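# Sort rings from pallet onto matching-size holders

## Task

Take every ring off the pallet and set it on the holder whose size matches it, resting flat on that holder's pads. Grasping a ring from inside its hole is an option worth trying.

## Robot and tools

Robot: two UR-style arms, left_arm (base near y = +0.42 m) and right_arm (base near y = -0.49 m), each ending in a four-finger hand with 16 motors. The right arm has a right hand; the left arm has its mirror image, a left hand.

Scene frame: origin on the table surface, halfway between the nominal arm bases. +z is up, +x points out over the table, +y points toward left_arm. Reported positions (m), quaternions (wxyz) and velocities (m/s, rad/s) use this frame. They can be off by a few cm, more at long reach.

Hand point axes (right hand): +z runs along the straight fingers toward the tips, +y points out of the palm face, and +x crosses the palm away from the thumb. On the left hand +x points toward the thumb. Straight fingertips end about 0.12 m out along +z. A rigid mast behind the wrist on the palm side can strike objects.

The 48-number row: one flat list covering both arms, every value in [-1, 1]. Order is: left dx, dy, dz, rx, ry, rz, then the 16 left motor values, left current_limit, left speed; then the same 24 for the right arm. Motor order: index_mcp, index_abd, index_pip, index_dip, middle_mcp, middle_abd, middle_pip, middle_dip, ring_mcp, ring_abd, ring_pip, ring_dip, thumb_cmc, thumb_axl, thumb_mcp, thumb_ipl. The same order is used in hand_goal, hand_measured, hand_current_ma and hand_state.

Pose numbers are offsets, not poses. They are measured from that arm's current Hand target, along the Hand target's own axes. 1.0 equals 0.6 m for dx, dy, dz and 180 degrees for rx, ry, rz. rx, ry, rz together form a single rotation vector. All six at 0 means hold the current Hand target. Sending the same offset again moves the arm further by that amount.

Motor values are absolute hinge goals, scaled linearly between each hinge's two stops. Toward -1 the fingers curl. Straight positions: _mcp +0.75, _abd 0.00, _pip +0.58, _dip +0.70; thumb_cmc +0.71, thumb_axl +0.68, thumb_mcp +0.23, thumb_ipl +0.17. A 0 in a hand column is itself a goal. To leave a hand as it is, send back its hand_goal, hand_current_limit and hand_speed.

current_limit maps -1..+1 to 0..550 mA for every motor; start value 0.4. Very low values may not lift a finger. speed sets how fast goals are approached: (speed+1)/2 times 8.5 rad/s; start value -0.6. Both settings persist until changed.

execute_actions(actions, cameras): actions is a list of actions. Each action has up to 15 rows at 1/30 s per row, and the last row repeats to fill 15 steps. Every row of an action counts from the Hand target at the start of that action. cameras is a list of names, ["all"] or []. An empty actions list returns the state plus all images.

move(target, speed, blend, stop_force, zero, blocking, cameras) drives a straight path. target is one 48-number row, or up to 15 rows. Every row is offsets from the same starting Hand targets, not chained. Finger values in later rows are applied on arrival there. speed is in m/s (0.002 to 3.6, default 0.25), one value or one per target. blend is a corner radius in m for lists (0 means stop at each target). stop_force is in N, 3 to 120, one value for both arms: an arm's path ends when push against its travel reaches it. It is not reliable for rotating moves or for light pushes. Leave stop_force out when backing away from a contact. zero (default true) re-zeros the force reading before the move. blocking=false returns early but is refused with stop_force. A move lasts at most 10 s. The result adds a "move:" line: done, off_target, moving, held or fault, plus limits (paced means a clipped pose; held means withheld steps).

wait(seconds 0 to 10), stop() brakes a running move, zoom_image(camera, region [x0,y0,x1,y1] pixels, up to 504x504), zero_wrist_force(arm), read_manual(section), finished_scene(scene = current scene number; irreversible).

Cameras: cam_head_left, cam_head_right, cam_high, cam_left_wrist, cam_right_wrist, each 896x504.

Results: end_effector_position/quat/velocities, Hand target (the base for the next offsets), joint positions and torques, and Wrist force/torque in the hand's own axes (plus the peak reading since last shown). Per motor: hand_goal, hand_measured, hand_current_ma, and hand_state (moving, goal, blocked, overload). A hand point often stops short of its Hand target. If the next command does not close that gap, send the remainder as an offset. Orientation commands are clipped to 32 degrees from the measured orientation per step.

Avoid: pressing past a firm contact; arms are stiff. About 150 N or joint-torque limits (26 N m at the wrists) cause a fault stop of several seconds. Move slowly near contact. Keep the arms and hands apart: the clearance check does not stop fingers. Do not route a path close to an arm's own base. A finger drawing 495 mA or more for 5 s shuts down, so ease off strong grips. Holding loads or straining toward unreachable poses heats motors; at 85 °C the arm brakes. After a HAND FAULT line, the reply's remaining motion calls are skipped. Never let a ring drop, fall off the table, or be released while moving. Lower rings gently and open the fingers only once the ring rests flat.

Each tool is called by a JSON object that holds its "name" and its "arguments", one argument or row to a line.

## Session

{"name": "execute_actions", "arguments": {
  "actions": []
}}

Scene clock: 0.00 s.
left_arm: end_effector_position=(+0.4227, -0.0757, +0.2452) hand_goal=(+0.754, +0.000, +0.576, +0.696, +0.754, +0.000, +0.576, +0.696, +0.754, +0.000, +0.576, +0.696, +0.714, +0.678, +0.226, +0.168) hand_measured=(+0.754, +0.000, +0.576, +0.696, +0.754, +0.000, +0.576, +0.696, +0.754, +0.000, +0.576, +0.696, +0.714, +0.678, +0.226, +0.168) hand_current_ma=(+0, +0, +0, +0, +0, +0, +0, +0, +0, +0, +0, +0, +0, +0, +0, +0) hand_state=(goal, goal, goal, goal, goal, goal, goal, goal, goal, goal, goal, goal, goal, goal, goal, goal) hand_current_limit=0.40 hand_speed=-0.60 end_effector_quat_wxyz=(+0.020, +0.853, +0.474, +0.219) | right_arm: end_effector_position=(+0.6821, -0.6039, +0.2869) hand_goal=(+0.754, +0.000, +0.576, +0.696, +0.754, +0.000, +0.576, +0.696, +0.754, +0.000, +0.576, +0.696, +0.714, +0.678, +0.226, +0.168) hand_measured=(+0.754, +0.000, +0.576, +0.696, +0.754, +0.000, +0.576, +0.696, +0.754, +0.000, +0.576, +0.696, +0.714, +0.678, +0.226, +0.168) hand_current_ma=(+0, +0, +0, +0, +0, +0, +0, +0, +0, +0, +0, +0, +0, +0, +0, +0) hand_state=(goal, goal, goal, goal, goal, goal, goal, goal, goal, goal, goal, goal, goal, goal, goal, goal) hand_current_limit=0.40 hand_speed=-0.60 end_effector_quat_wxyz=(-0.023, +0.875, +0.481, -0.057)
Joint positions: left_arm=[2.309 -1.893 -1.789 -0.868 1.985 -0.216] | right_arm=[-0.246 -1.208 1.392 -1.641 -1.616 0.297]
Joint velocities: within noise
Joint torques (N m): no reading
Wrist force (N): no reading
Wrist torque (N m): no reading
Wrist force, peak (N): no reading
Hand target: left_arm +0.4227, -0.0757, +0.2452; +0.020, +0.853, +0.474, +0.219 | right_arm +0.6821, -0.6039, +0.2869; -0.023, +0.875, +0.481, -0.057

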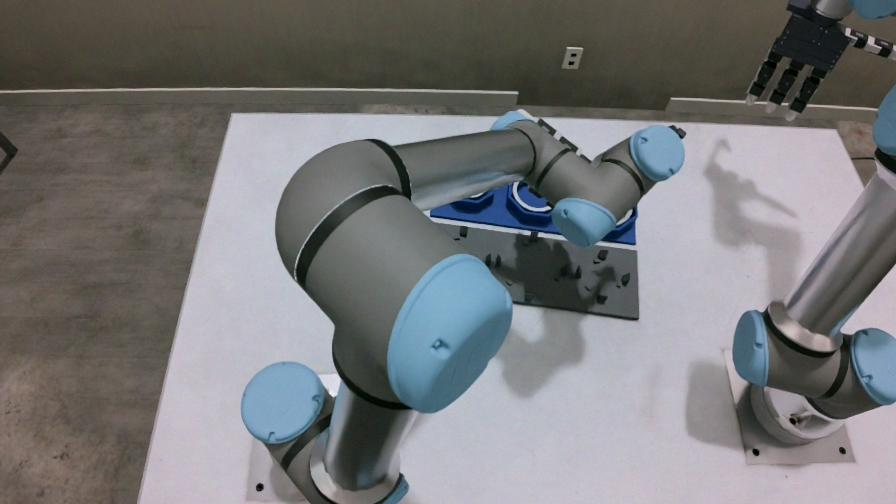

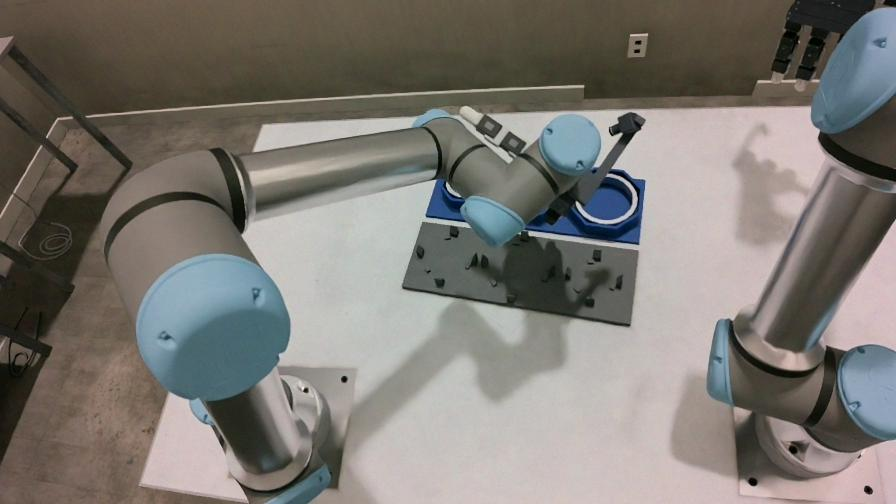

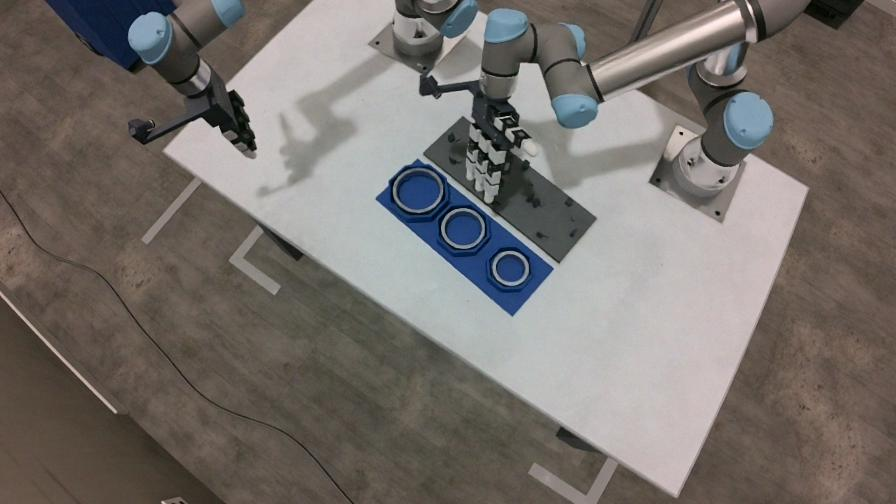

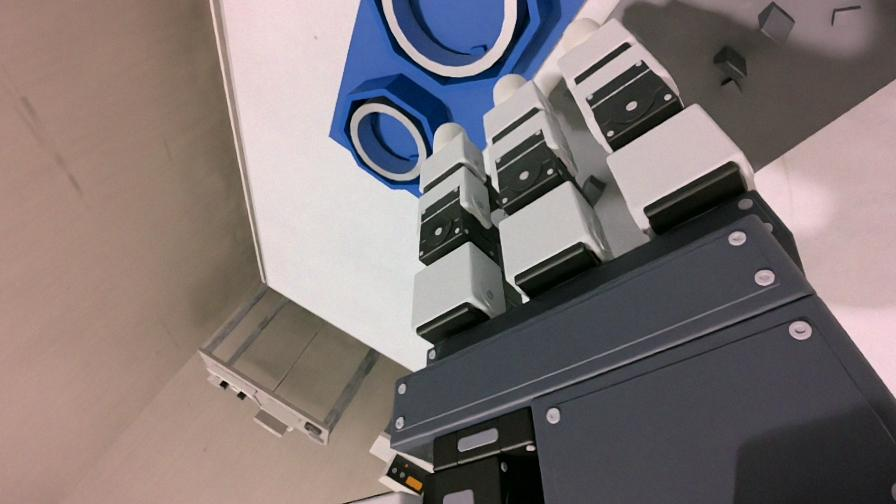

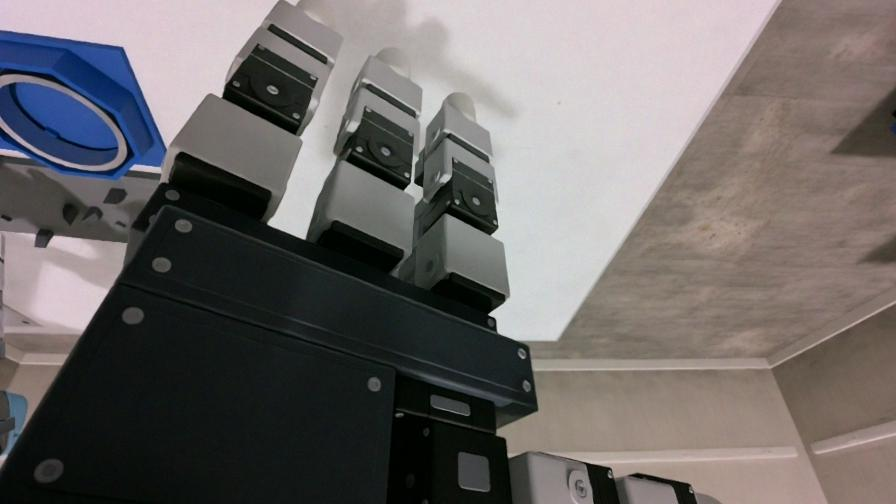

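{"name": "zoom_image", "arguments": {
  "camera": "cam_high",
  "region": [360, 100, 620, 330]
}}

{"name": "zoom_image", "arguments": {
  "camera": "cam_head_right",
  "region": [390, 150, 670, 340]
}}

Scaled by 1.938 from the camera's 896x504 image, which has a finer 1280x720 frame.

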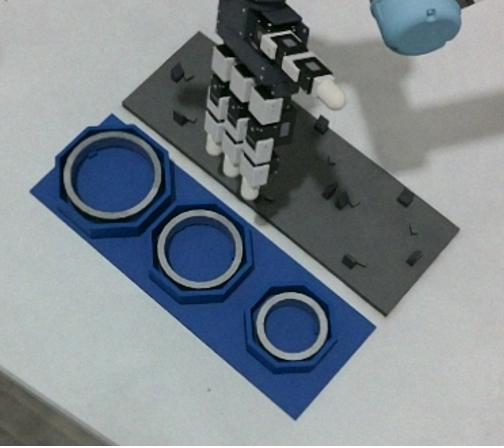

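Scaled by 1.800 from the camera's 896x504 image, which has a finer 1280x720 frame.

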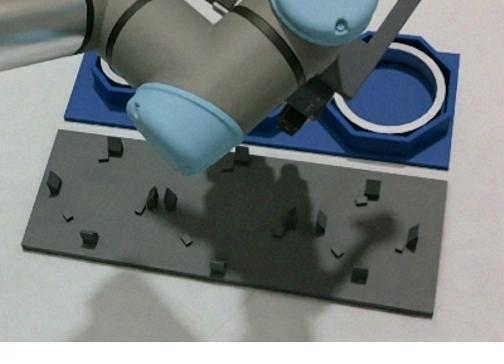

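{"name": "move", "arguments": {
  "target": [0.844,-0.590,-0.076,0,0,0, 0.754,0,0.576,0.696,0.754,0,0.576,0.696,0.754,0,0.576,0.696,0.714,0.678,0.226,0.168,0.4,-0.6, 0,0,0,0,0,0, 0.754,0,0.576,0.696,0.754,0,0.576,0.696,0.754,0,0.576,0.696,0.714,0.678,0.226,0.168,0.4,-0.6],
  "speed": 0.4,
  "cameras": ["all"]
}}

Scene clock: 50.97 s.
left_arm: end_effector_position=(+0.3519, +0.5249, +0.3798) hand_goal=(+0.754, +0.000, +0.576, +0.696, +0.754, +0.000, +0.576, +0.696, +0.754, +0.000, +0.576, +0.696, +0.714, +0.678, +0.226, +0.168) hand_measured=(+0.754, +0.000, +0.576, +0.696, +0.754, +0.000, +0.576, +0.696, +0.754, +0.000, +0.576, +0.696, +0.714, +0.678, +0.224, +0.168) hand_current_ma=(-1, +0, +2, +0, -1, +0, +2, +0, -2, +0, +2, +0, +1, -3, -7, -1) hand_state=(goal, goal, goal, goal, goal, goal, goal, goal, goal, goal, goal, goal, goal, goal, goal, goal) hand_current_limit=0.40 hand_speed=-0.60 end_effector_quat_wxyz=(+0.020, +0.853, +0.474, +0.219) | right_arm: end_effector_position=(+0.6821, -0.6039, +0.2869) hand_goal=(+0.754, +0.000, +0.576, +0.696, +0.754, +0.000, +0.576, +0.696, +0.754, +0.000, +0.576, +0.696, +0.714, +0.678, +0.226, +0.168) hand_measured=(+0.754, +0.000, +0.576, +0.696, +0.754, +0.000, +0.576, +0.696, +0.754, +0.000, +0.576, +0.696, +0.714, +0.678, +0.224, +0.168) hand_current_ma=(-3, +0, +2, +0, -3, +0, +2, +0, -3, +0, +2, +0, +1, -2, -9, -1) hand_state=(goal, goal, goal, goal, goal, goal, goal, goal, goal, goal, goal, goal, goal, goal, goal, goal) hand_current_limit=0.40 hand_speed=-0.60 end_effector_quat_wxyz=(-0.023, +0.875, +0.481, -0.057)
Joint positions: left_arm=[4.089 -0.864 -2.3 -1.166 1.341 1.485] | right_arm=[-0.246 -1.208 1.392 -1.641 -1.616 0.297]
Joint torques (N m): left_arm=[7.44 -12.46 31.89 0.18 -1.91 2.3] | right_arm=[-0.33 -40.67 -24.24 -2.23 -0.26 -0.19]
Wrist force (N): left_arm=[0.0 0.2 0.2] | right_arm=[0.1 0.1 -0.2]
Wrist torque (N m): left_arm=[0.03 0.01 -0.13] | right_arm=[0.03 -0.01 0.02]
Wrist force, peak (N): left_arm=[1.5 -1.1 -0.3] | right_arm=[0.5 -0.1 -0.4]
Hand target: left_arm +0.3519, +0.5249, +0.3798; +0.020, +0.853, +0.474, +0.219 | right_arm +0.6821, -0.6039, +0.2869; -0.023, +0.875, +0.481, -0.057
Off the commanded pose: left_arm 0.000 m, 0 deg | right_arm 0.000 m, 0 deg.
move: done
camera_calibration:
cam_left_wrist: T_world_to_cam=[[-0.867821, -0.254829, -0.426555, 0.571828], [-0.493616, 0.540357, 0.681438, -0.408834], [0.0568416, 0.801921, -0.59472, -0.093148], [0, 0, 0, 1]] pos_world=[0.299732, 0.441332, 0.467115]

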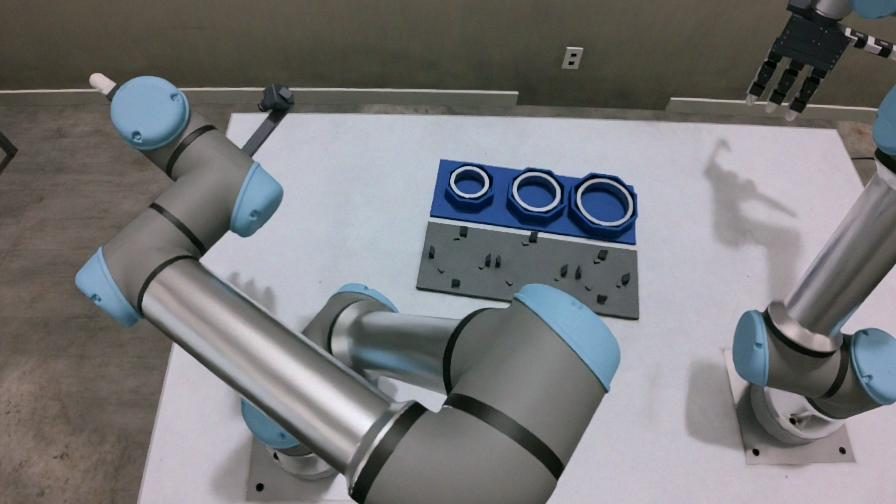

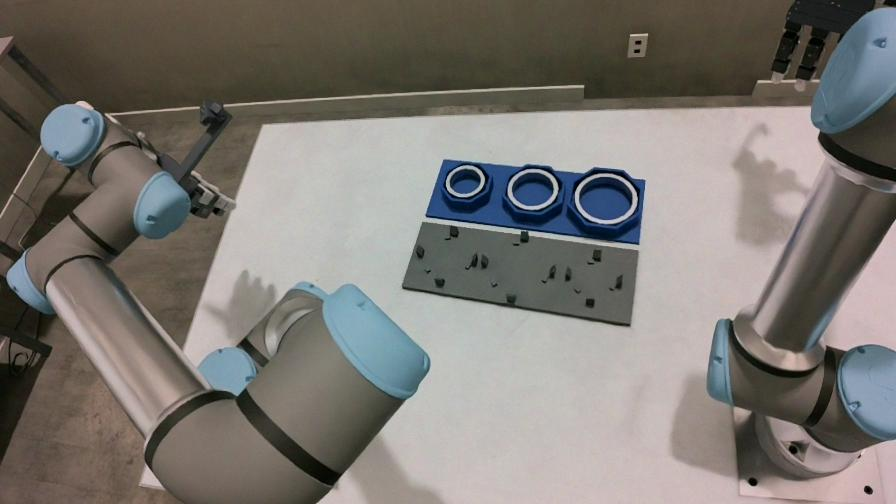

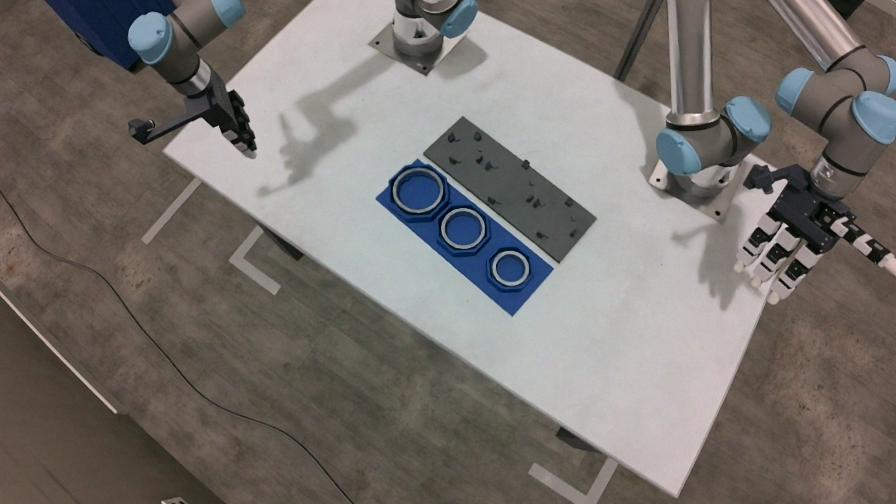

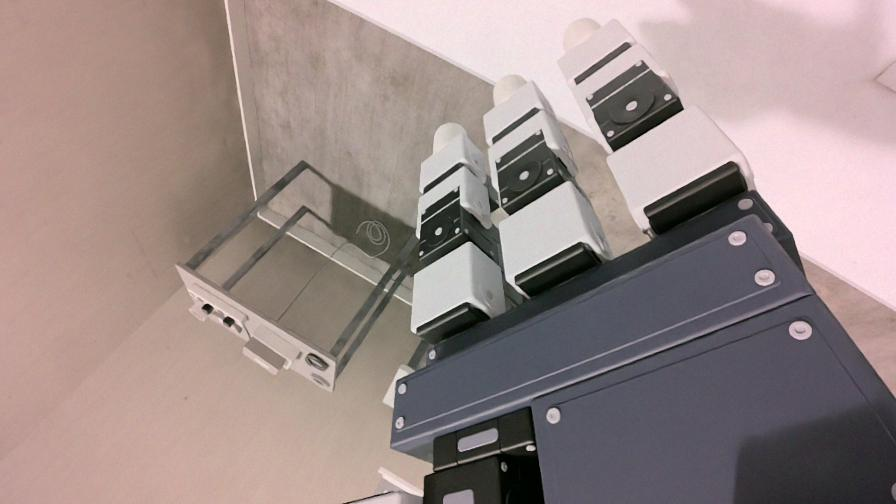

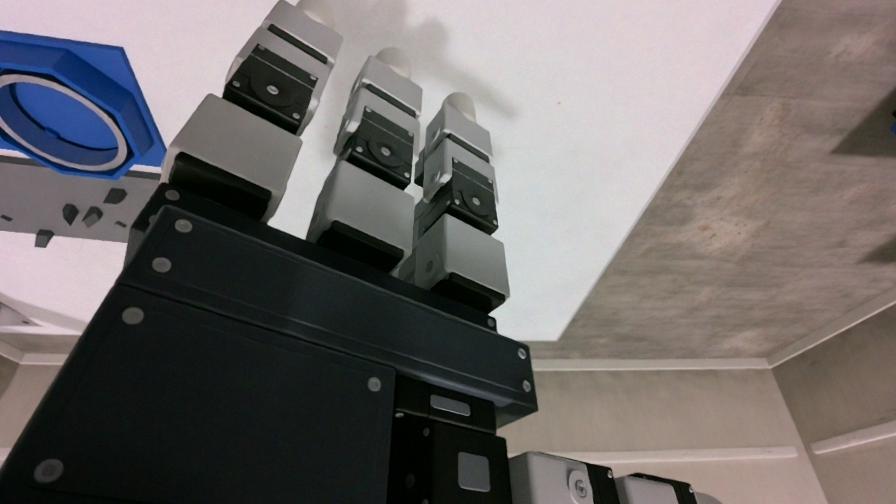

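{"name": "zoom_image", "arguments": {
  "camera": "cam_head_left",
  "region": [410, 150, 660, 330]
}}

{"name": "zoom_image", "arguments": {
  "camera": "cam_head_right",
  "region": [400, 150, 650, 330]
}}

{"name": "zoom_image", "arguments": {
  "camera": "cam_high",
  "region": [370, 110, 490, 210]
}}

{"name": "zoom_image", "arguments": {
  "camera": "cam_high",
  "region": [430, 190, 560, 320]
}}

{"name": "zoom_image", "arguments": {
  "camera": "cam_high",
  "region": [420, 110, 600, 265]
}}

Scaled by 2.016 from the camera's 896x504 image, which has a finer 1280x720 frame.

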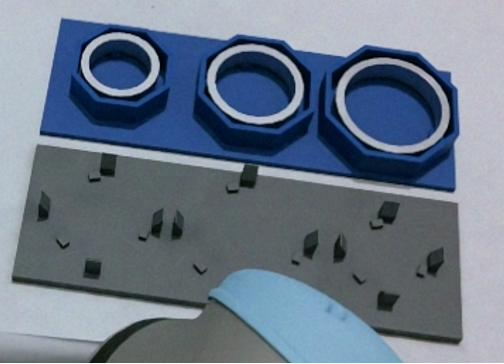

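Scaled by 2.016 from the camera's 896x504 image, which has a finer 1280x720 frame.

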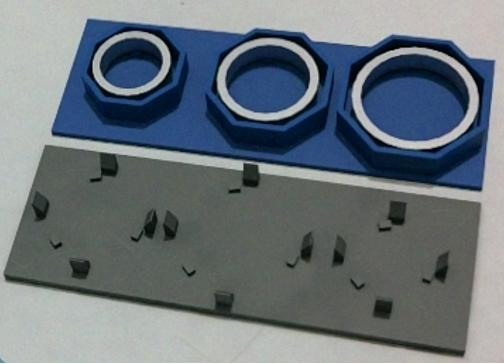

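Scaled by 4.200 from the camera's 896x504 image, which has a finer 1280x720 frame.

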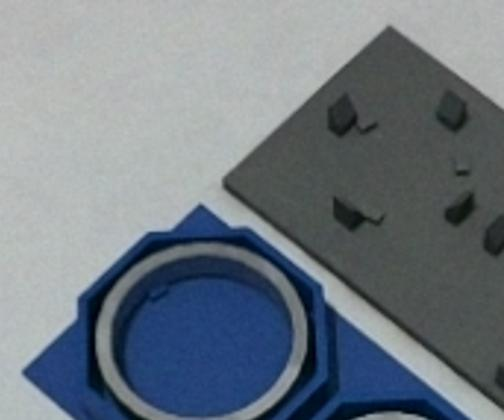

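Scaled by 3.877 from the camera's 896x504 image, which has a finer 1280x720 frame.

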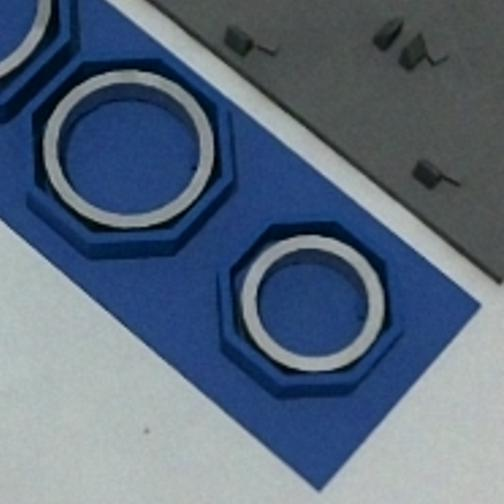

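Scaled by 2.800 from the camera's 896x504 image, which has a finer 1280x720 frame.

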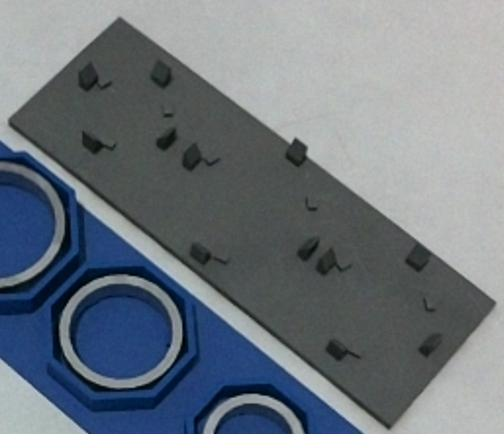

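{"name": "move", "arguments": {
  "target": [0,0,0,0,0,0, 0.754,0,0.576,0.696,0.754,0,0.576,0.696,0.754,0,0.576,0.696,0.714,0.678,0.226,0.168,0.4,-0.6, 0.6211,-0.7181,0.0958,-0.0304,0.0247,-0.0022, 0.754,0,0.576,0.696,0.754,0,0.576,0.696,0.754,0,0.576,0.696,0.714,0.678,0.226,0.168,0.4,-0.6],
  "speed": 0.4,
  "cameras": ["all"]
}}

Scene clock: 168.67 s.
left_arm: end_effector_position=(+0.3519, +0.5249, +0.3798) hand_goal=(+0.754, +0.000, +0.576, +0.696, +0.754, +0.000, +0.576, +0.696, +0.754, +0.000, +0.576, +0.696, +0.714, +0.678, +0.226, +0.168) hand_measured=(+0.754, +0.000, +0.576, +0.696, +0.754, +0.000, +0.576, +0.696, +0.754, +0.000, +0.576, +0.696, +0.714, +0.678, +0.224, +0.168) hand_current_ma=(-1, +0, +2, +0, -1, +0, +2, +0, -2, +0, +2, +0, +1, -3, -7, -1) hand_state=(goal, goal, goal, goal, goal, goal, goal, goal, goal, goal, goal, goal, goal, goal, goal, goal) hand_current_limit=0.40 hand_speed=-0.60 end_effector_quat_wxyz=(+0.020, +0.853, +0.474, +0.219) | right_arm: end_effector_position=(+0.5119, -0.0591, +0.2423) hand_goal=(+0.754, +0.000, +0.576, +0.696, +0.754, +0.000, +0.576, +0.696, +0.754, +0.000, +0.576, +0.696, +0.714, +0.678, +0.226, +0.168) hand_measured=(+0.754, +0.000, +0.576, +0.696, +0.754, +0.000, +0.576, +0.696, +0.752, +0.000, +0.576, +0.696, +0.714, +0.678, +0.224, +0.168) hand_current_ma=(-3, +0, +2, +0, -3, +0, +2, +0, -3, +0, +2, +0, +1, -2, -9, -1) hand_state=(goal, goal, goal, goal, goal, goal, goal, goal, goal, goal, goal, goal, goal, goal, goal, goal) hand_current_limit=0.40 hand_speed=-0.60 end_effector_quat_wxyz=(+0.000, +0.875, +0.485, +0.001)
Joint positions: left_arm=[4.089 -0.864 -2.3 -1.166 1.341 1.485] | right_arm=[0.664 -1.122 1.428 -1.877 -1.57 1.197]
Joint torques (N m): left_arm=[8.21 -11.76 32.36 0.41 -2.03 2.41] | right_arm=[11.83 -34.21 -31.17 -0.58 -2.88 1.68]
Wrist force (N): left_arm=[0.1 -0.1 0.0] | right_arm=[0.4 0.2 -0.3]
Wrist torque (N m): left_arm=[0.01 -0.02 -0.11] | right_arm=[0.08 -0.04 -0.05]
Wrist force, peak (N): left_arm=[0.3 0.4 0.0] | right_arm=[1.4 -2.0 0.1]
Hand target: left_arm +0.3519, +0.5249, +0.3798; +0.020, +0.853, +0.474, +0.219 | right_arm +0.5119, -0.0591, +0.2423; +0.000, +0.875, +0.485, +0.001
Off the commanded pose: left_arm 0.000 m, 0 deg | right_arm 0.000 m, 0 deg.
move: done
camera_calibration:
cam_left_wrist: T_world_to_cam=[[-0.867852, -0.254756, -0.426535, 0.571796], [-0.493549, 0.540468, 0.681398, -0.408884], [0.0569387, 0.801869, -0.594781, -0.0931257], [0, 0, 0, 1]] pos_world=[0.299732, 0.441332, 0.467115]
cam_right_wrist: T_world_to_cam=[[0.0681282, -0.997587, 0.0133834, -0.0667382], [-0.664428, -0.0353607, 0.746516, 0.102454], [-0.744241, -0.0597511, -0.665233, 0.663996], [0, 0, 0, 1]] pos_world=[0.566793, -0.0232799, 0.366122]

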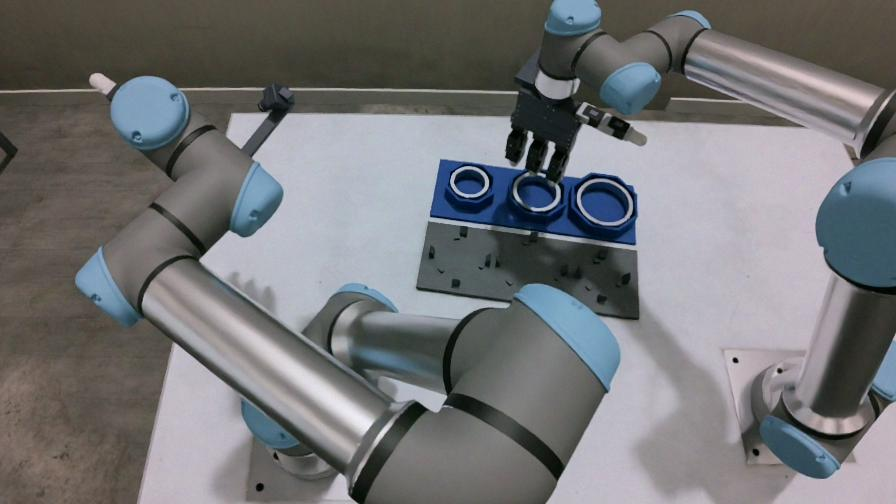

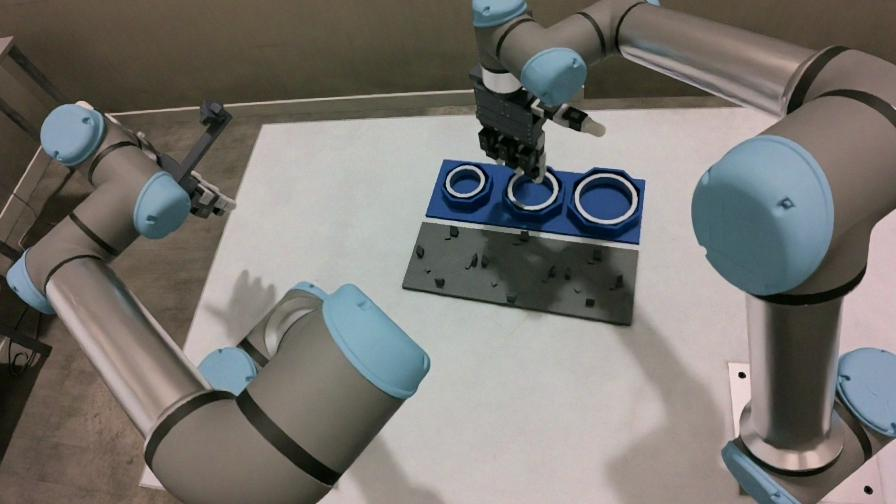

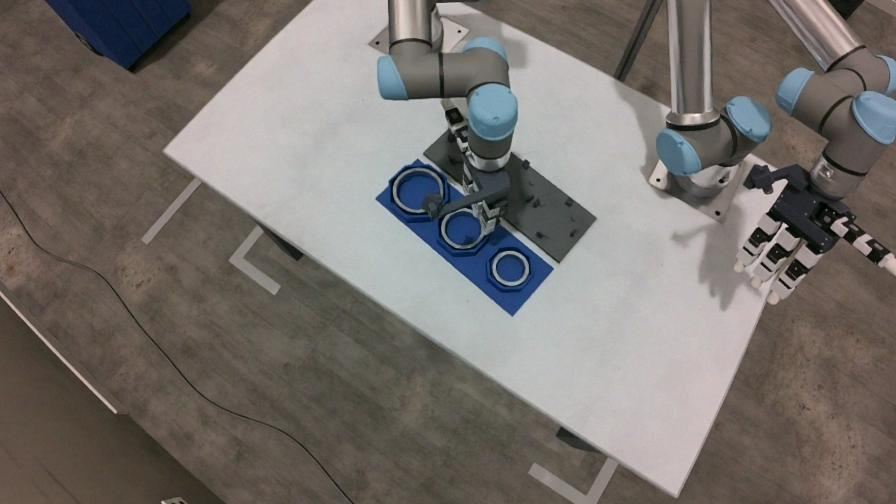

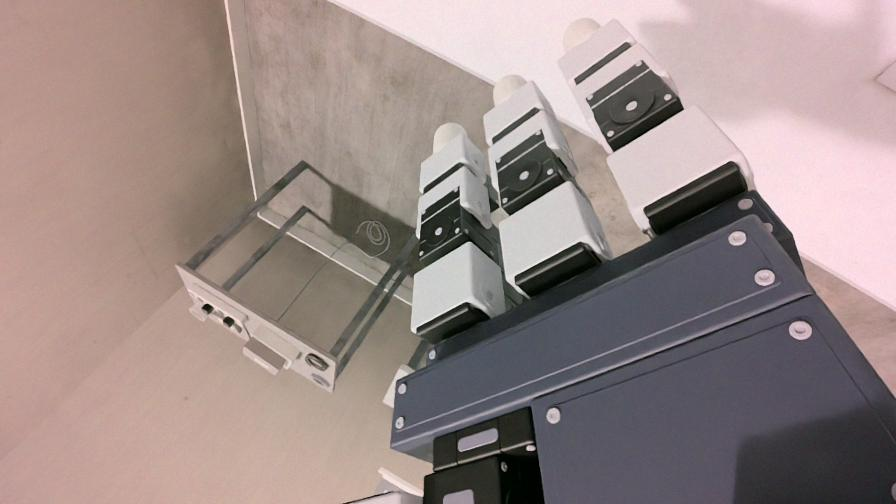

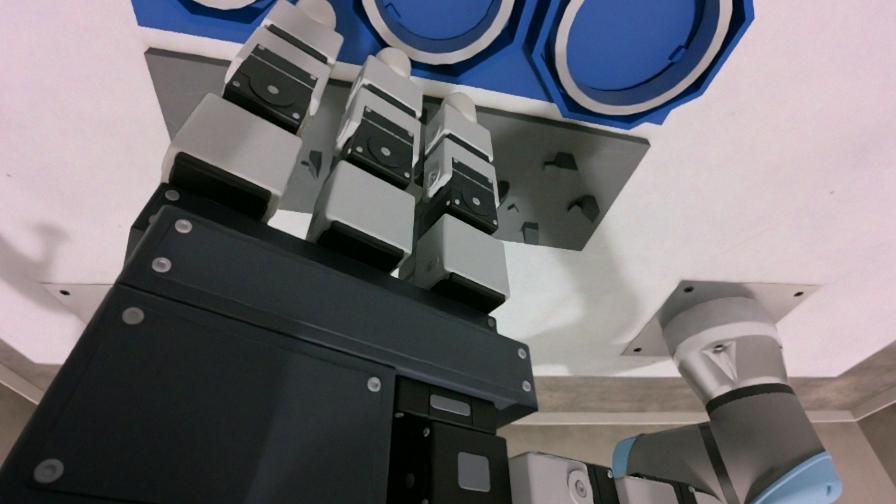

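{"name": "zoom_image", "arguments": {
  "camera": "cam_head_left",
  "region": [480, 100, 660, 240]
}}

{"name": "zoom_image", "arguments": {
  "camera": "cam_head_right",
  "region": [460, 90, 660, 240]
}}

{"name": "zoom_image", "arguments": {
  "camera": "cam_high",
  "region": [380, 130, 560, 320]
}}

{"name": "zoom_image", "arguments": {
  "camera": "cam_right_wrist",
  "region": [140, 0, 640, 280]
}}

Scaled by 2.800 from the camera's 896x504 image, which has a finer 1280x720 frame.

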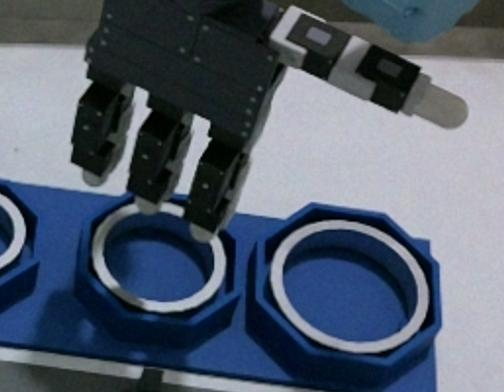

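Scaled by 2.520 from the camera's 896x504 image, which has a finer 1280x720 frame.

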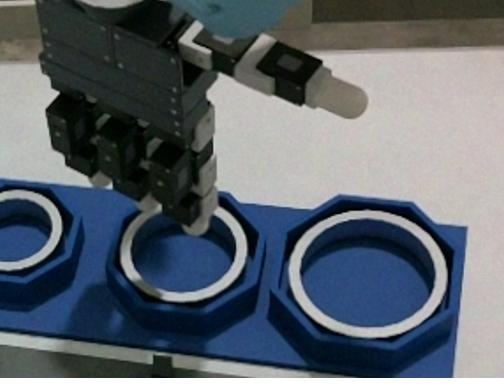

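Scaled by 2.653 from the camera's 896x504 image, which has a finer 1280x720 frame.

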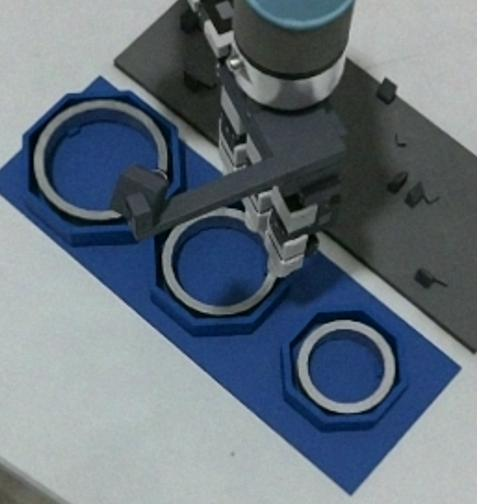

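Scaled by 1.008 from the camera's 896x504 image, which has a finer 1280x720 frame.

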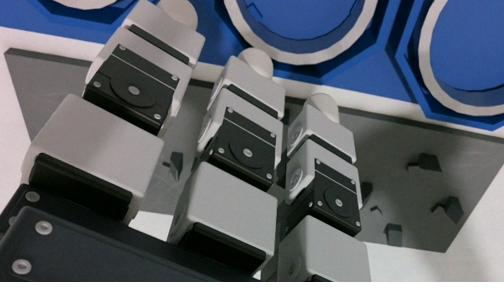

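{"name": "move", "arguments": {
  "target": [0,0,0,0,0,0, 0.754,0,0.576,0.696,0.754,0,0.576,0.696,0.754,0,0.576,0.696,0.714,0.678,0.226,0.168,0.4,-0.6, -0.0198,0.0087,0.0833,0,0,0, 0.754,-0.227,0.576,0.696,0.534,0,0.576,0.696,0.754,0.227,0.576,0.696,0.714,0.678,0.226,0.168,0.4,-0.6],
  "speed": 0.15,
  "cameras": ["cam_head_left","cam_head_right","cam_high","cam_right_wrist"]
}}

{"name": "zoom_image", "arguments": {
  "camera": "cam_right_wrist",
  "region": [240, 0, 740, 280]
}}

{"name": "zoom_image", "arguments": {
  "camera": "cam_head_left",
  "region": [480, 130, 610, 240]
}}

Scene clock: 222.90 s.
left_arm: end_effector_position=(+0.3519, +0.5249, +0.3798) hand_goal=(+0.754, +0.000, +0.576, +0.696, +0.754, +0.000, +0.576, +0.696, +0.754, +0.000, +0.576, +0.696, +0.714, +0.678, +0.226, +0.168) hand_measured=(+0.754, +0.000, +0.576, +0.696, +0.754, +0.000, +0.576, +0.696, +0.754, +0.000, +0.576, +0.696, +0.714, +0.678, +0.224, +0.168) hand_current_ma=(-1, +0, +2, +0, -1, +0, +2, +0, -2, +0, +2, +0, +1, -3, -7, -1) hand_state=(goal, goal, goal, goal, goal, goal, goal, goal, goal, goal, goal, goal, goal, goal, goal, goal) hand_current_limit=0.40 hand_speed=-0.60 end_effector_quat_wxyz=(+0.020, +0.853, +0.474, +0.219) | right_arm: end_effector_position=(+0.5101, -0.0719, +0.1923) hand_goal=(+0.754, -0.226, +0.576, +0.696, +0.534, +0.000, +0.576, +0.696, +0.754, +0.228, +0.576, +0.696, +0.714, +0.678, +0.226, +0.168) hand_measured=(+0.754, -0.220, +0.576, +0.696, +0.538, +0.000, +0.576, +0.696, +0.752, +0.224, +0.576, +0.696, +0.714, +0.678, +0.224, +0.168) hand_current_ma=(-3, +15, +2, +0, +15, +0, +2, +0, -3, -14, +2, +0, +1, -2, -10, -1) hand_state=(goal, goal, goal, goal, goal, goal, goal, goal, goal, goal, goal, goal, goal, goal, goal, goal) hand_current_limit=0.40 hand_speed=-0.60 end_effector_quat_wxyz=(+0.000, +0.875, +0.485, +0.001)
Joint positions: left_arm=[4.089 -0.864 -2.3 -1.166 1.341 1.485] | right_arm=[0.65 -1.104 1.536 -2.004 -1.57 1.183]
Joint torques (N m): left_arm=[8.24 -9.43 32.44 0.46 -1.89 2.41] | right_arm=[-12.54 -35.39 -15.96 -4.03 -0.83 -1.61]
Wrist force (N): left_arm=[0.1 0.2 0.0] | right_arm=[0.5 -0.1 -0.1]
Wrist torque (N m): left_arm=[0.05 -0.02 -0.12] | right_arm=[0.05 -0.06 0.12]
Wrist force, peak (N): left_arm=[0.3 0.3 0.1] | right_arm=[0.6 0.0 -0.9]
Hand target: left_arm +0.3519, +0.5249, +0.3798; +0.020, +0.853, +0.474, +0.219 | right_arm +0.5101, -0.0719, +0.1923; +0.000, +0.875, +0.485, +0.001
Off the commanded pose: left_arm 0.000 m, 0 deg | right_arm 0.000 m, 0 deg.
move: done
camera_calibration:
cam_right_wrist: T_world_to_cam=[[0.0681282, -0.997587, 0.0133834, -0.0786103], [-0.664428, -0.0353607, 0.746516, 0.137994], [-0.744241, -0.0597511, -0.665233, 0.628628], [0, 0, 0, 1]] pos_world=[0.564893, -0.0359799, 0.316222]
Images, in order (width x height): cam_head_left 896x504, cam_head_right 896x504, cam_high 896x504, cam_right_wrist 896x504.

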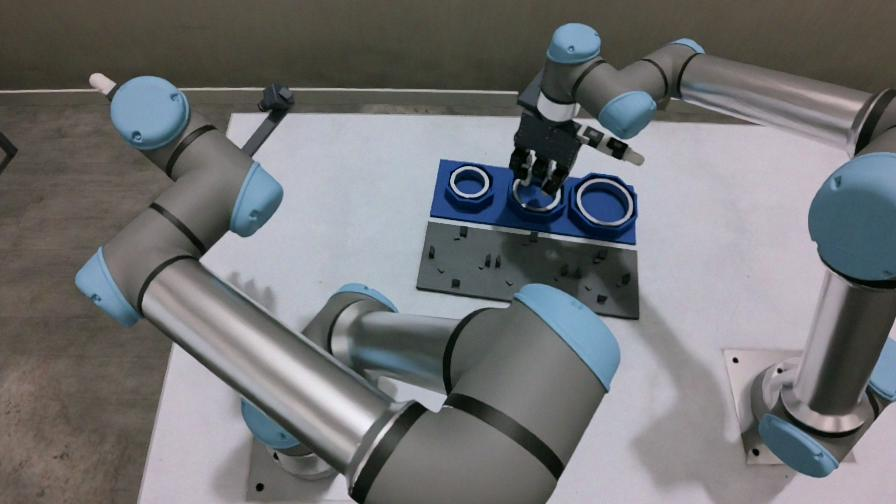

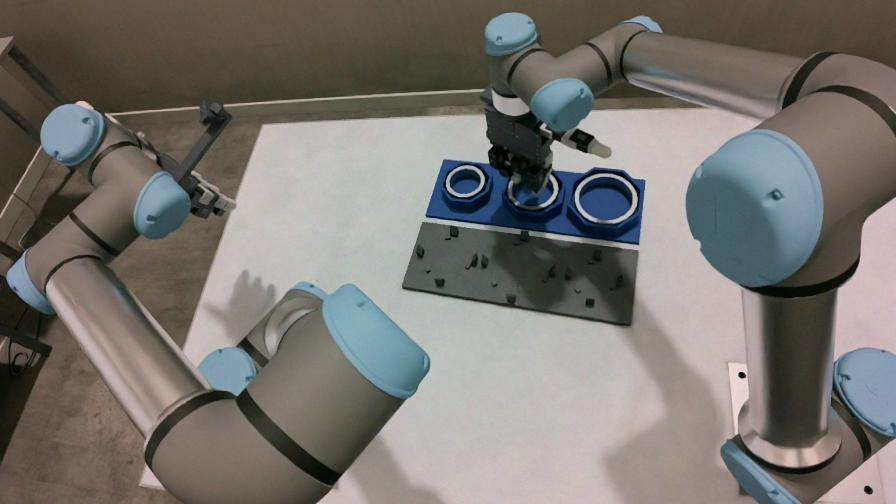

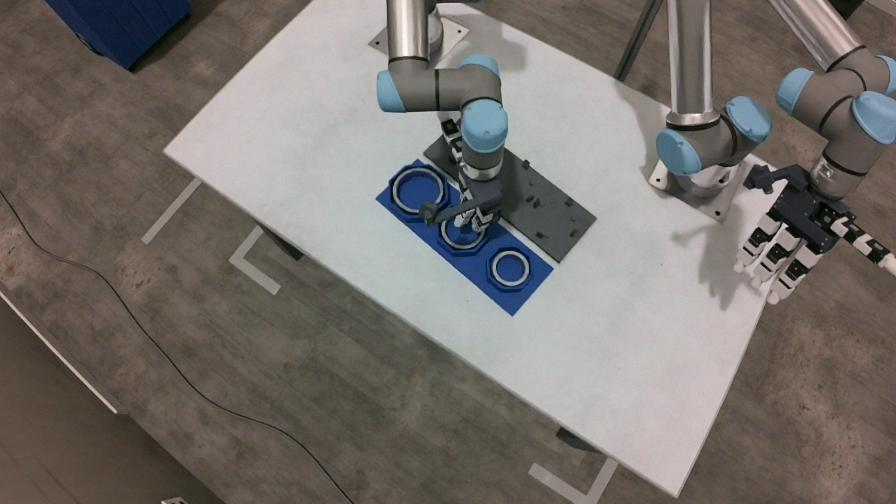

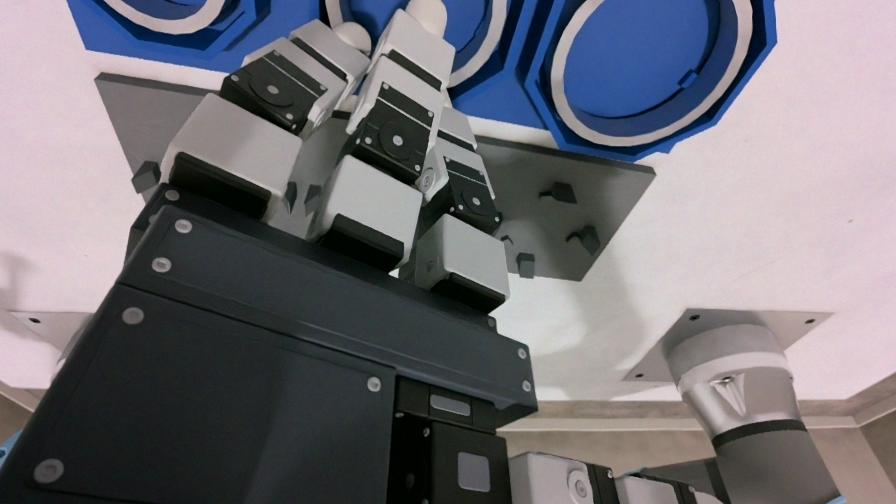

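Scaled by 1.008 from the camera's 896x504 image, which has a finer 1280x720 frame.

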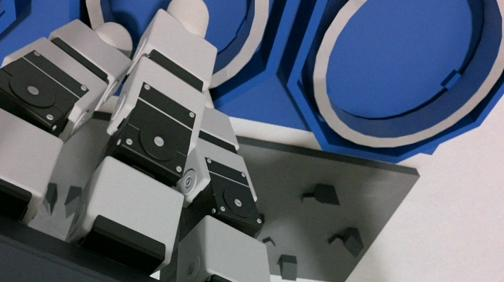

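Scaled by 3.877 from the camera's 896x504 image, which has a finer 1280x720 frame.

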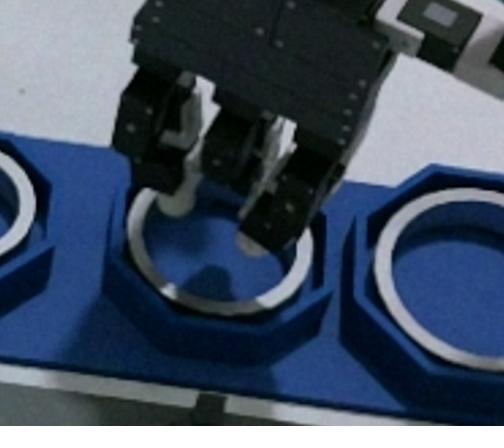

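{"name": "move", "arguments": {
  "target": [0,0,0,0,0,0, 0.754,0,0.576,0.696,0.754,0,0.576,0.696,0.754,0,0.576,0.696,0.714,0.678,0.226,0.168,0.4,-0.6, 0,0,0.0833,0,0,0, 0.754,-0.227,0.576,0.696,0.534,0,0.576,0.696,0.754,0.227,0.576,0.696,0.714,0.678,0.226,0.168,0.4,-0.6],
  "speed": 0.03,
  "stop_force": 4,
  "cameras": ["cam_head_left","cam_head_right","cam_high","cam_right_wrist"]
}}

{"name": "zoom_image", "arguments": {
  "camera": "cam_head_left",
  "region": [480, 130, 610, 240]
}}

{"name": "zoom_image", "arguments": {
  "camera": "cam_high",
  "region": [400, 160, 530, 270]
}}

Scene clock: 240.33 s.
left_arm: end_effector_position=(+0.3519, +0.5249, +0.3798) hand_goal=(+0.754, +0.000, +0.576, +0.696, +0.754, +0.000, +0.576, +0.696, +0.754, +0.000, +0.576, +0.696, +0.714, +0.678, +0.226, +0.168) hand_measured=(+0.754, +0.000, +0.576, +0.696, +0.754, +0.000, +0.576, +0.696, +0.754, +0.000, +0.576, +0.696, +0.714, +0.678, +0.224, +0.168) hand_current_ma=(-1, +0, +2, +0, -1, +0, +2, +0, -2, +0, +2, +0, +1, -3, -7, -1) hand_state=(goal, goal, goal, goal, goal, goal, goal, goal, goal, goal, goal, goal, goal, goal, goal, goal) hand_current_limit=0.40 hand_speed=-0.60 end_effector_quat_wxyz=(+0.020, +0.853, +0.474, +0.219) | right_arm: end_effector_position=(+0.5101, -0.0718, +0.1423) hand_goal=(+0.754, -0.226, +0.576, +0.696, +0.534, +0.000, +0.576, +0.696, +0.754, +0.228, +0.576, +0.696, +0.714, +0.678, +0.226, +0.168) hand_measured=(+0.754, -0.220, +0.576, +0.696, +0.538, +0.000, +0.576, +0.696, +0.752, +0.224, +0.576, +0.696, +0.714, +0.678, +0.224, +0.168) hand_current_ma=(-3, +15, +2, +0, +15, +0, +2, +0, -3, -14, +2, +0, +1, -2, -10, -1) hand_state=(goal, goal, goal, goal, goal, goal, goal, goal, goal, goal, goal, goal, goal, goal, goal, goal) hand_current_limit=0.40 hand_speed=-0.60 end_effector_quat_wxyz=(+0.000, +0.875, +0.485, +0.001)
Joint positions: left_arm=[4.089 -0.864 -2.3 -1.166 1.341 1.485] | right_arm=[0.65 -1.048 1.593 -2.117 -1.57 1.183]
Joint torques (N m): left_arm=[8.12 -6.03 32.13 0.4 -1.93 2.36] | right_arm=[7.13 -35.26 -13 -4.08 1.39 1.38]
Wrist force (N): left_arm=[0.0 0.2 -0.1] | right_arm=[0.2 -0.1 0.1]
Wrist torque (N m): left_arm=[0.06 0.00 -0.13] | right_arm=[0.03 -0.04 0.09]
Wrist force, peak (N): left_arm=[0.1 0.4 0.1] | right_arm=[0.4 0.0 -0.4]
Hand target: left_arm +0.3519, +0.5249, +0.3798; +0.020, +0.853, +0.474, +0.219 | right_arm +0.5101, -0.0718, +0.1423; +0.000, +0.875, +0.485, +0.001
Off the commanded pose: left_arm 0.000 m, 0 deg | right_arm 0.000 m, 0 deg.
move: done
camera_calibration:
cam_right_wrist: T_world_to_cam=[[0.0681282, -0.997587, 0.0133834, -0.077948], [-0.664428, -0.0353607, 0.746516, 0.175386], [-0.744241, -0.0597511, -0.665233, 0.59544], [0, 0, 0, 1]] pos_world=[0.564993, -0.0359799, 0.266222]
Images, in order (width x height): cam_head_left 896x504, cam_head_right 896x504, cam_high 896x504, cam_right_wrist 896x504.

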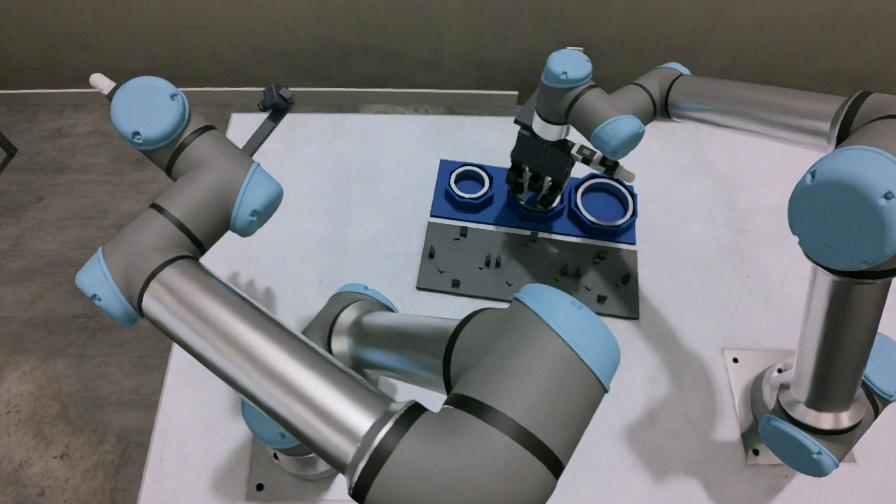

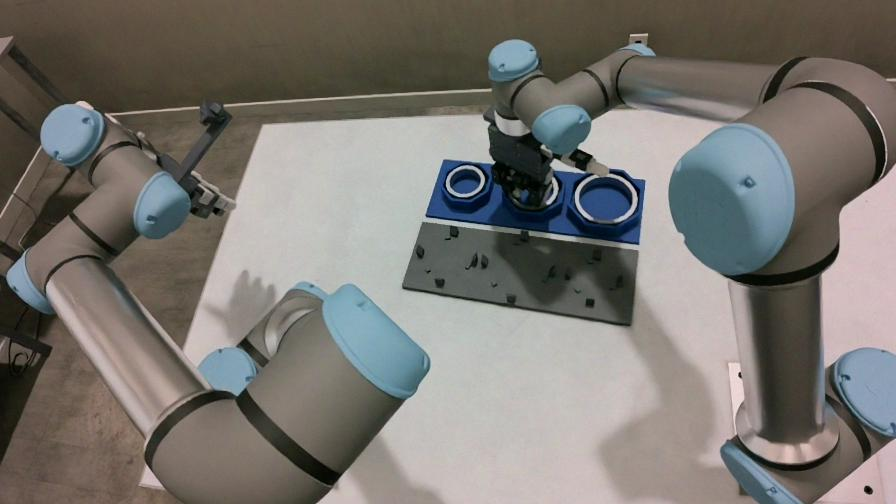

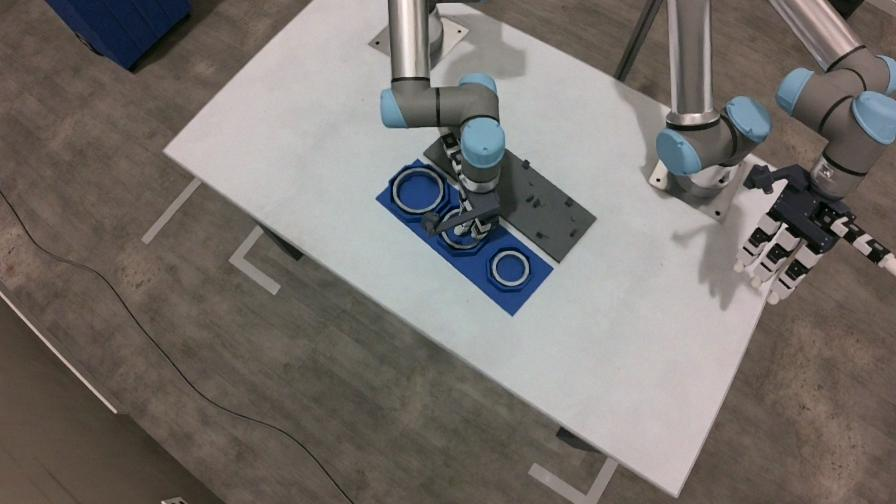

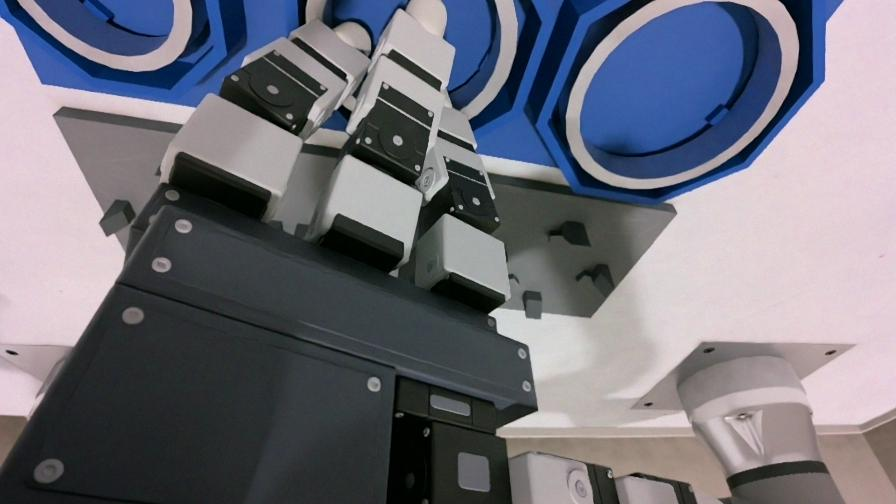

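Scaled by 3.877 from the camera's 896x504 image, which has a finer 1280x720 frame.

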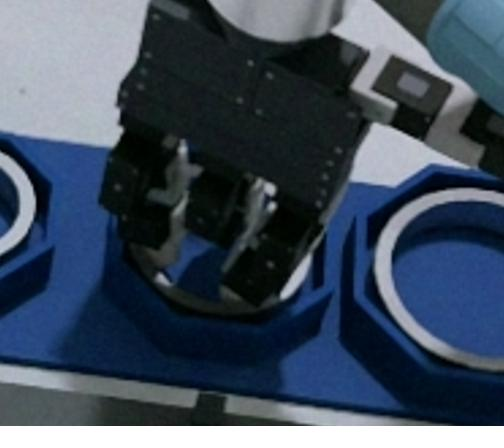

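Scaled by 3.877 from the camera's 896x504 image, which has a finer 1280x720 frame.

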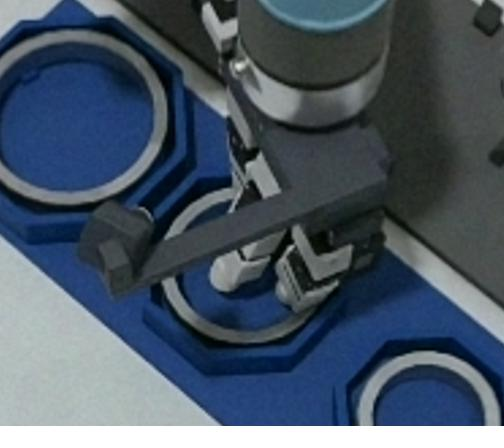

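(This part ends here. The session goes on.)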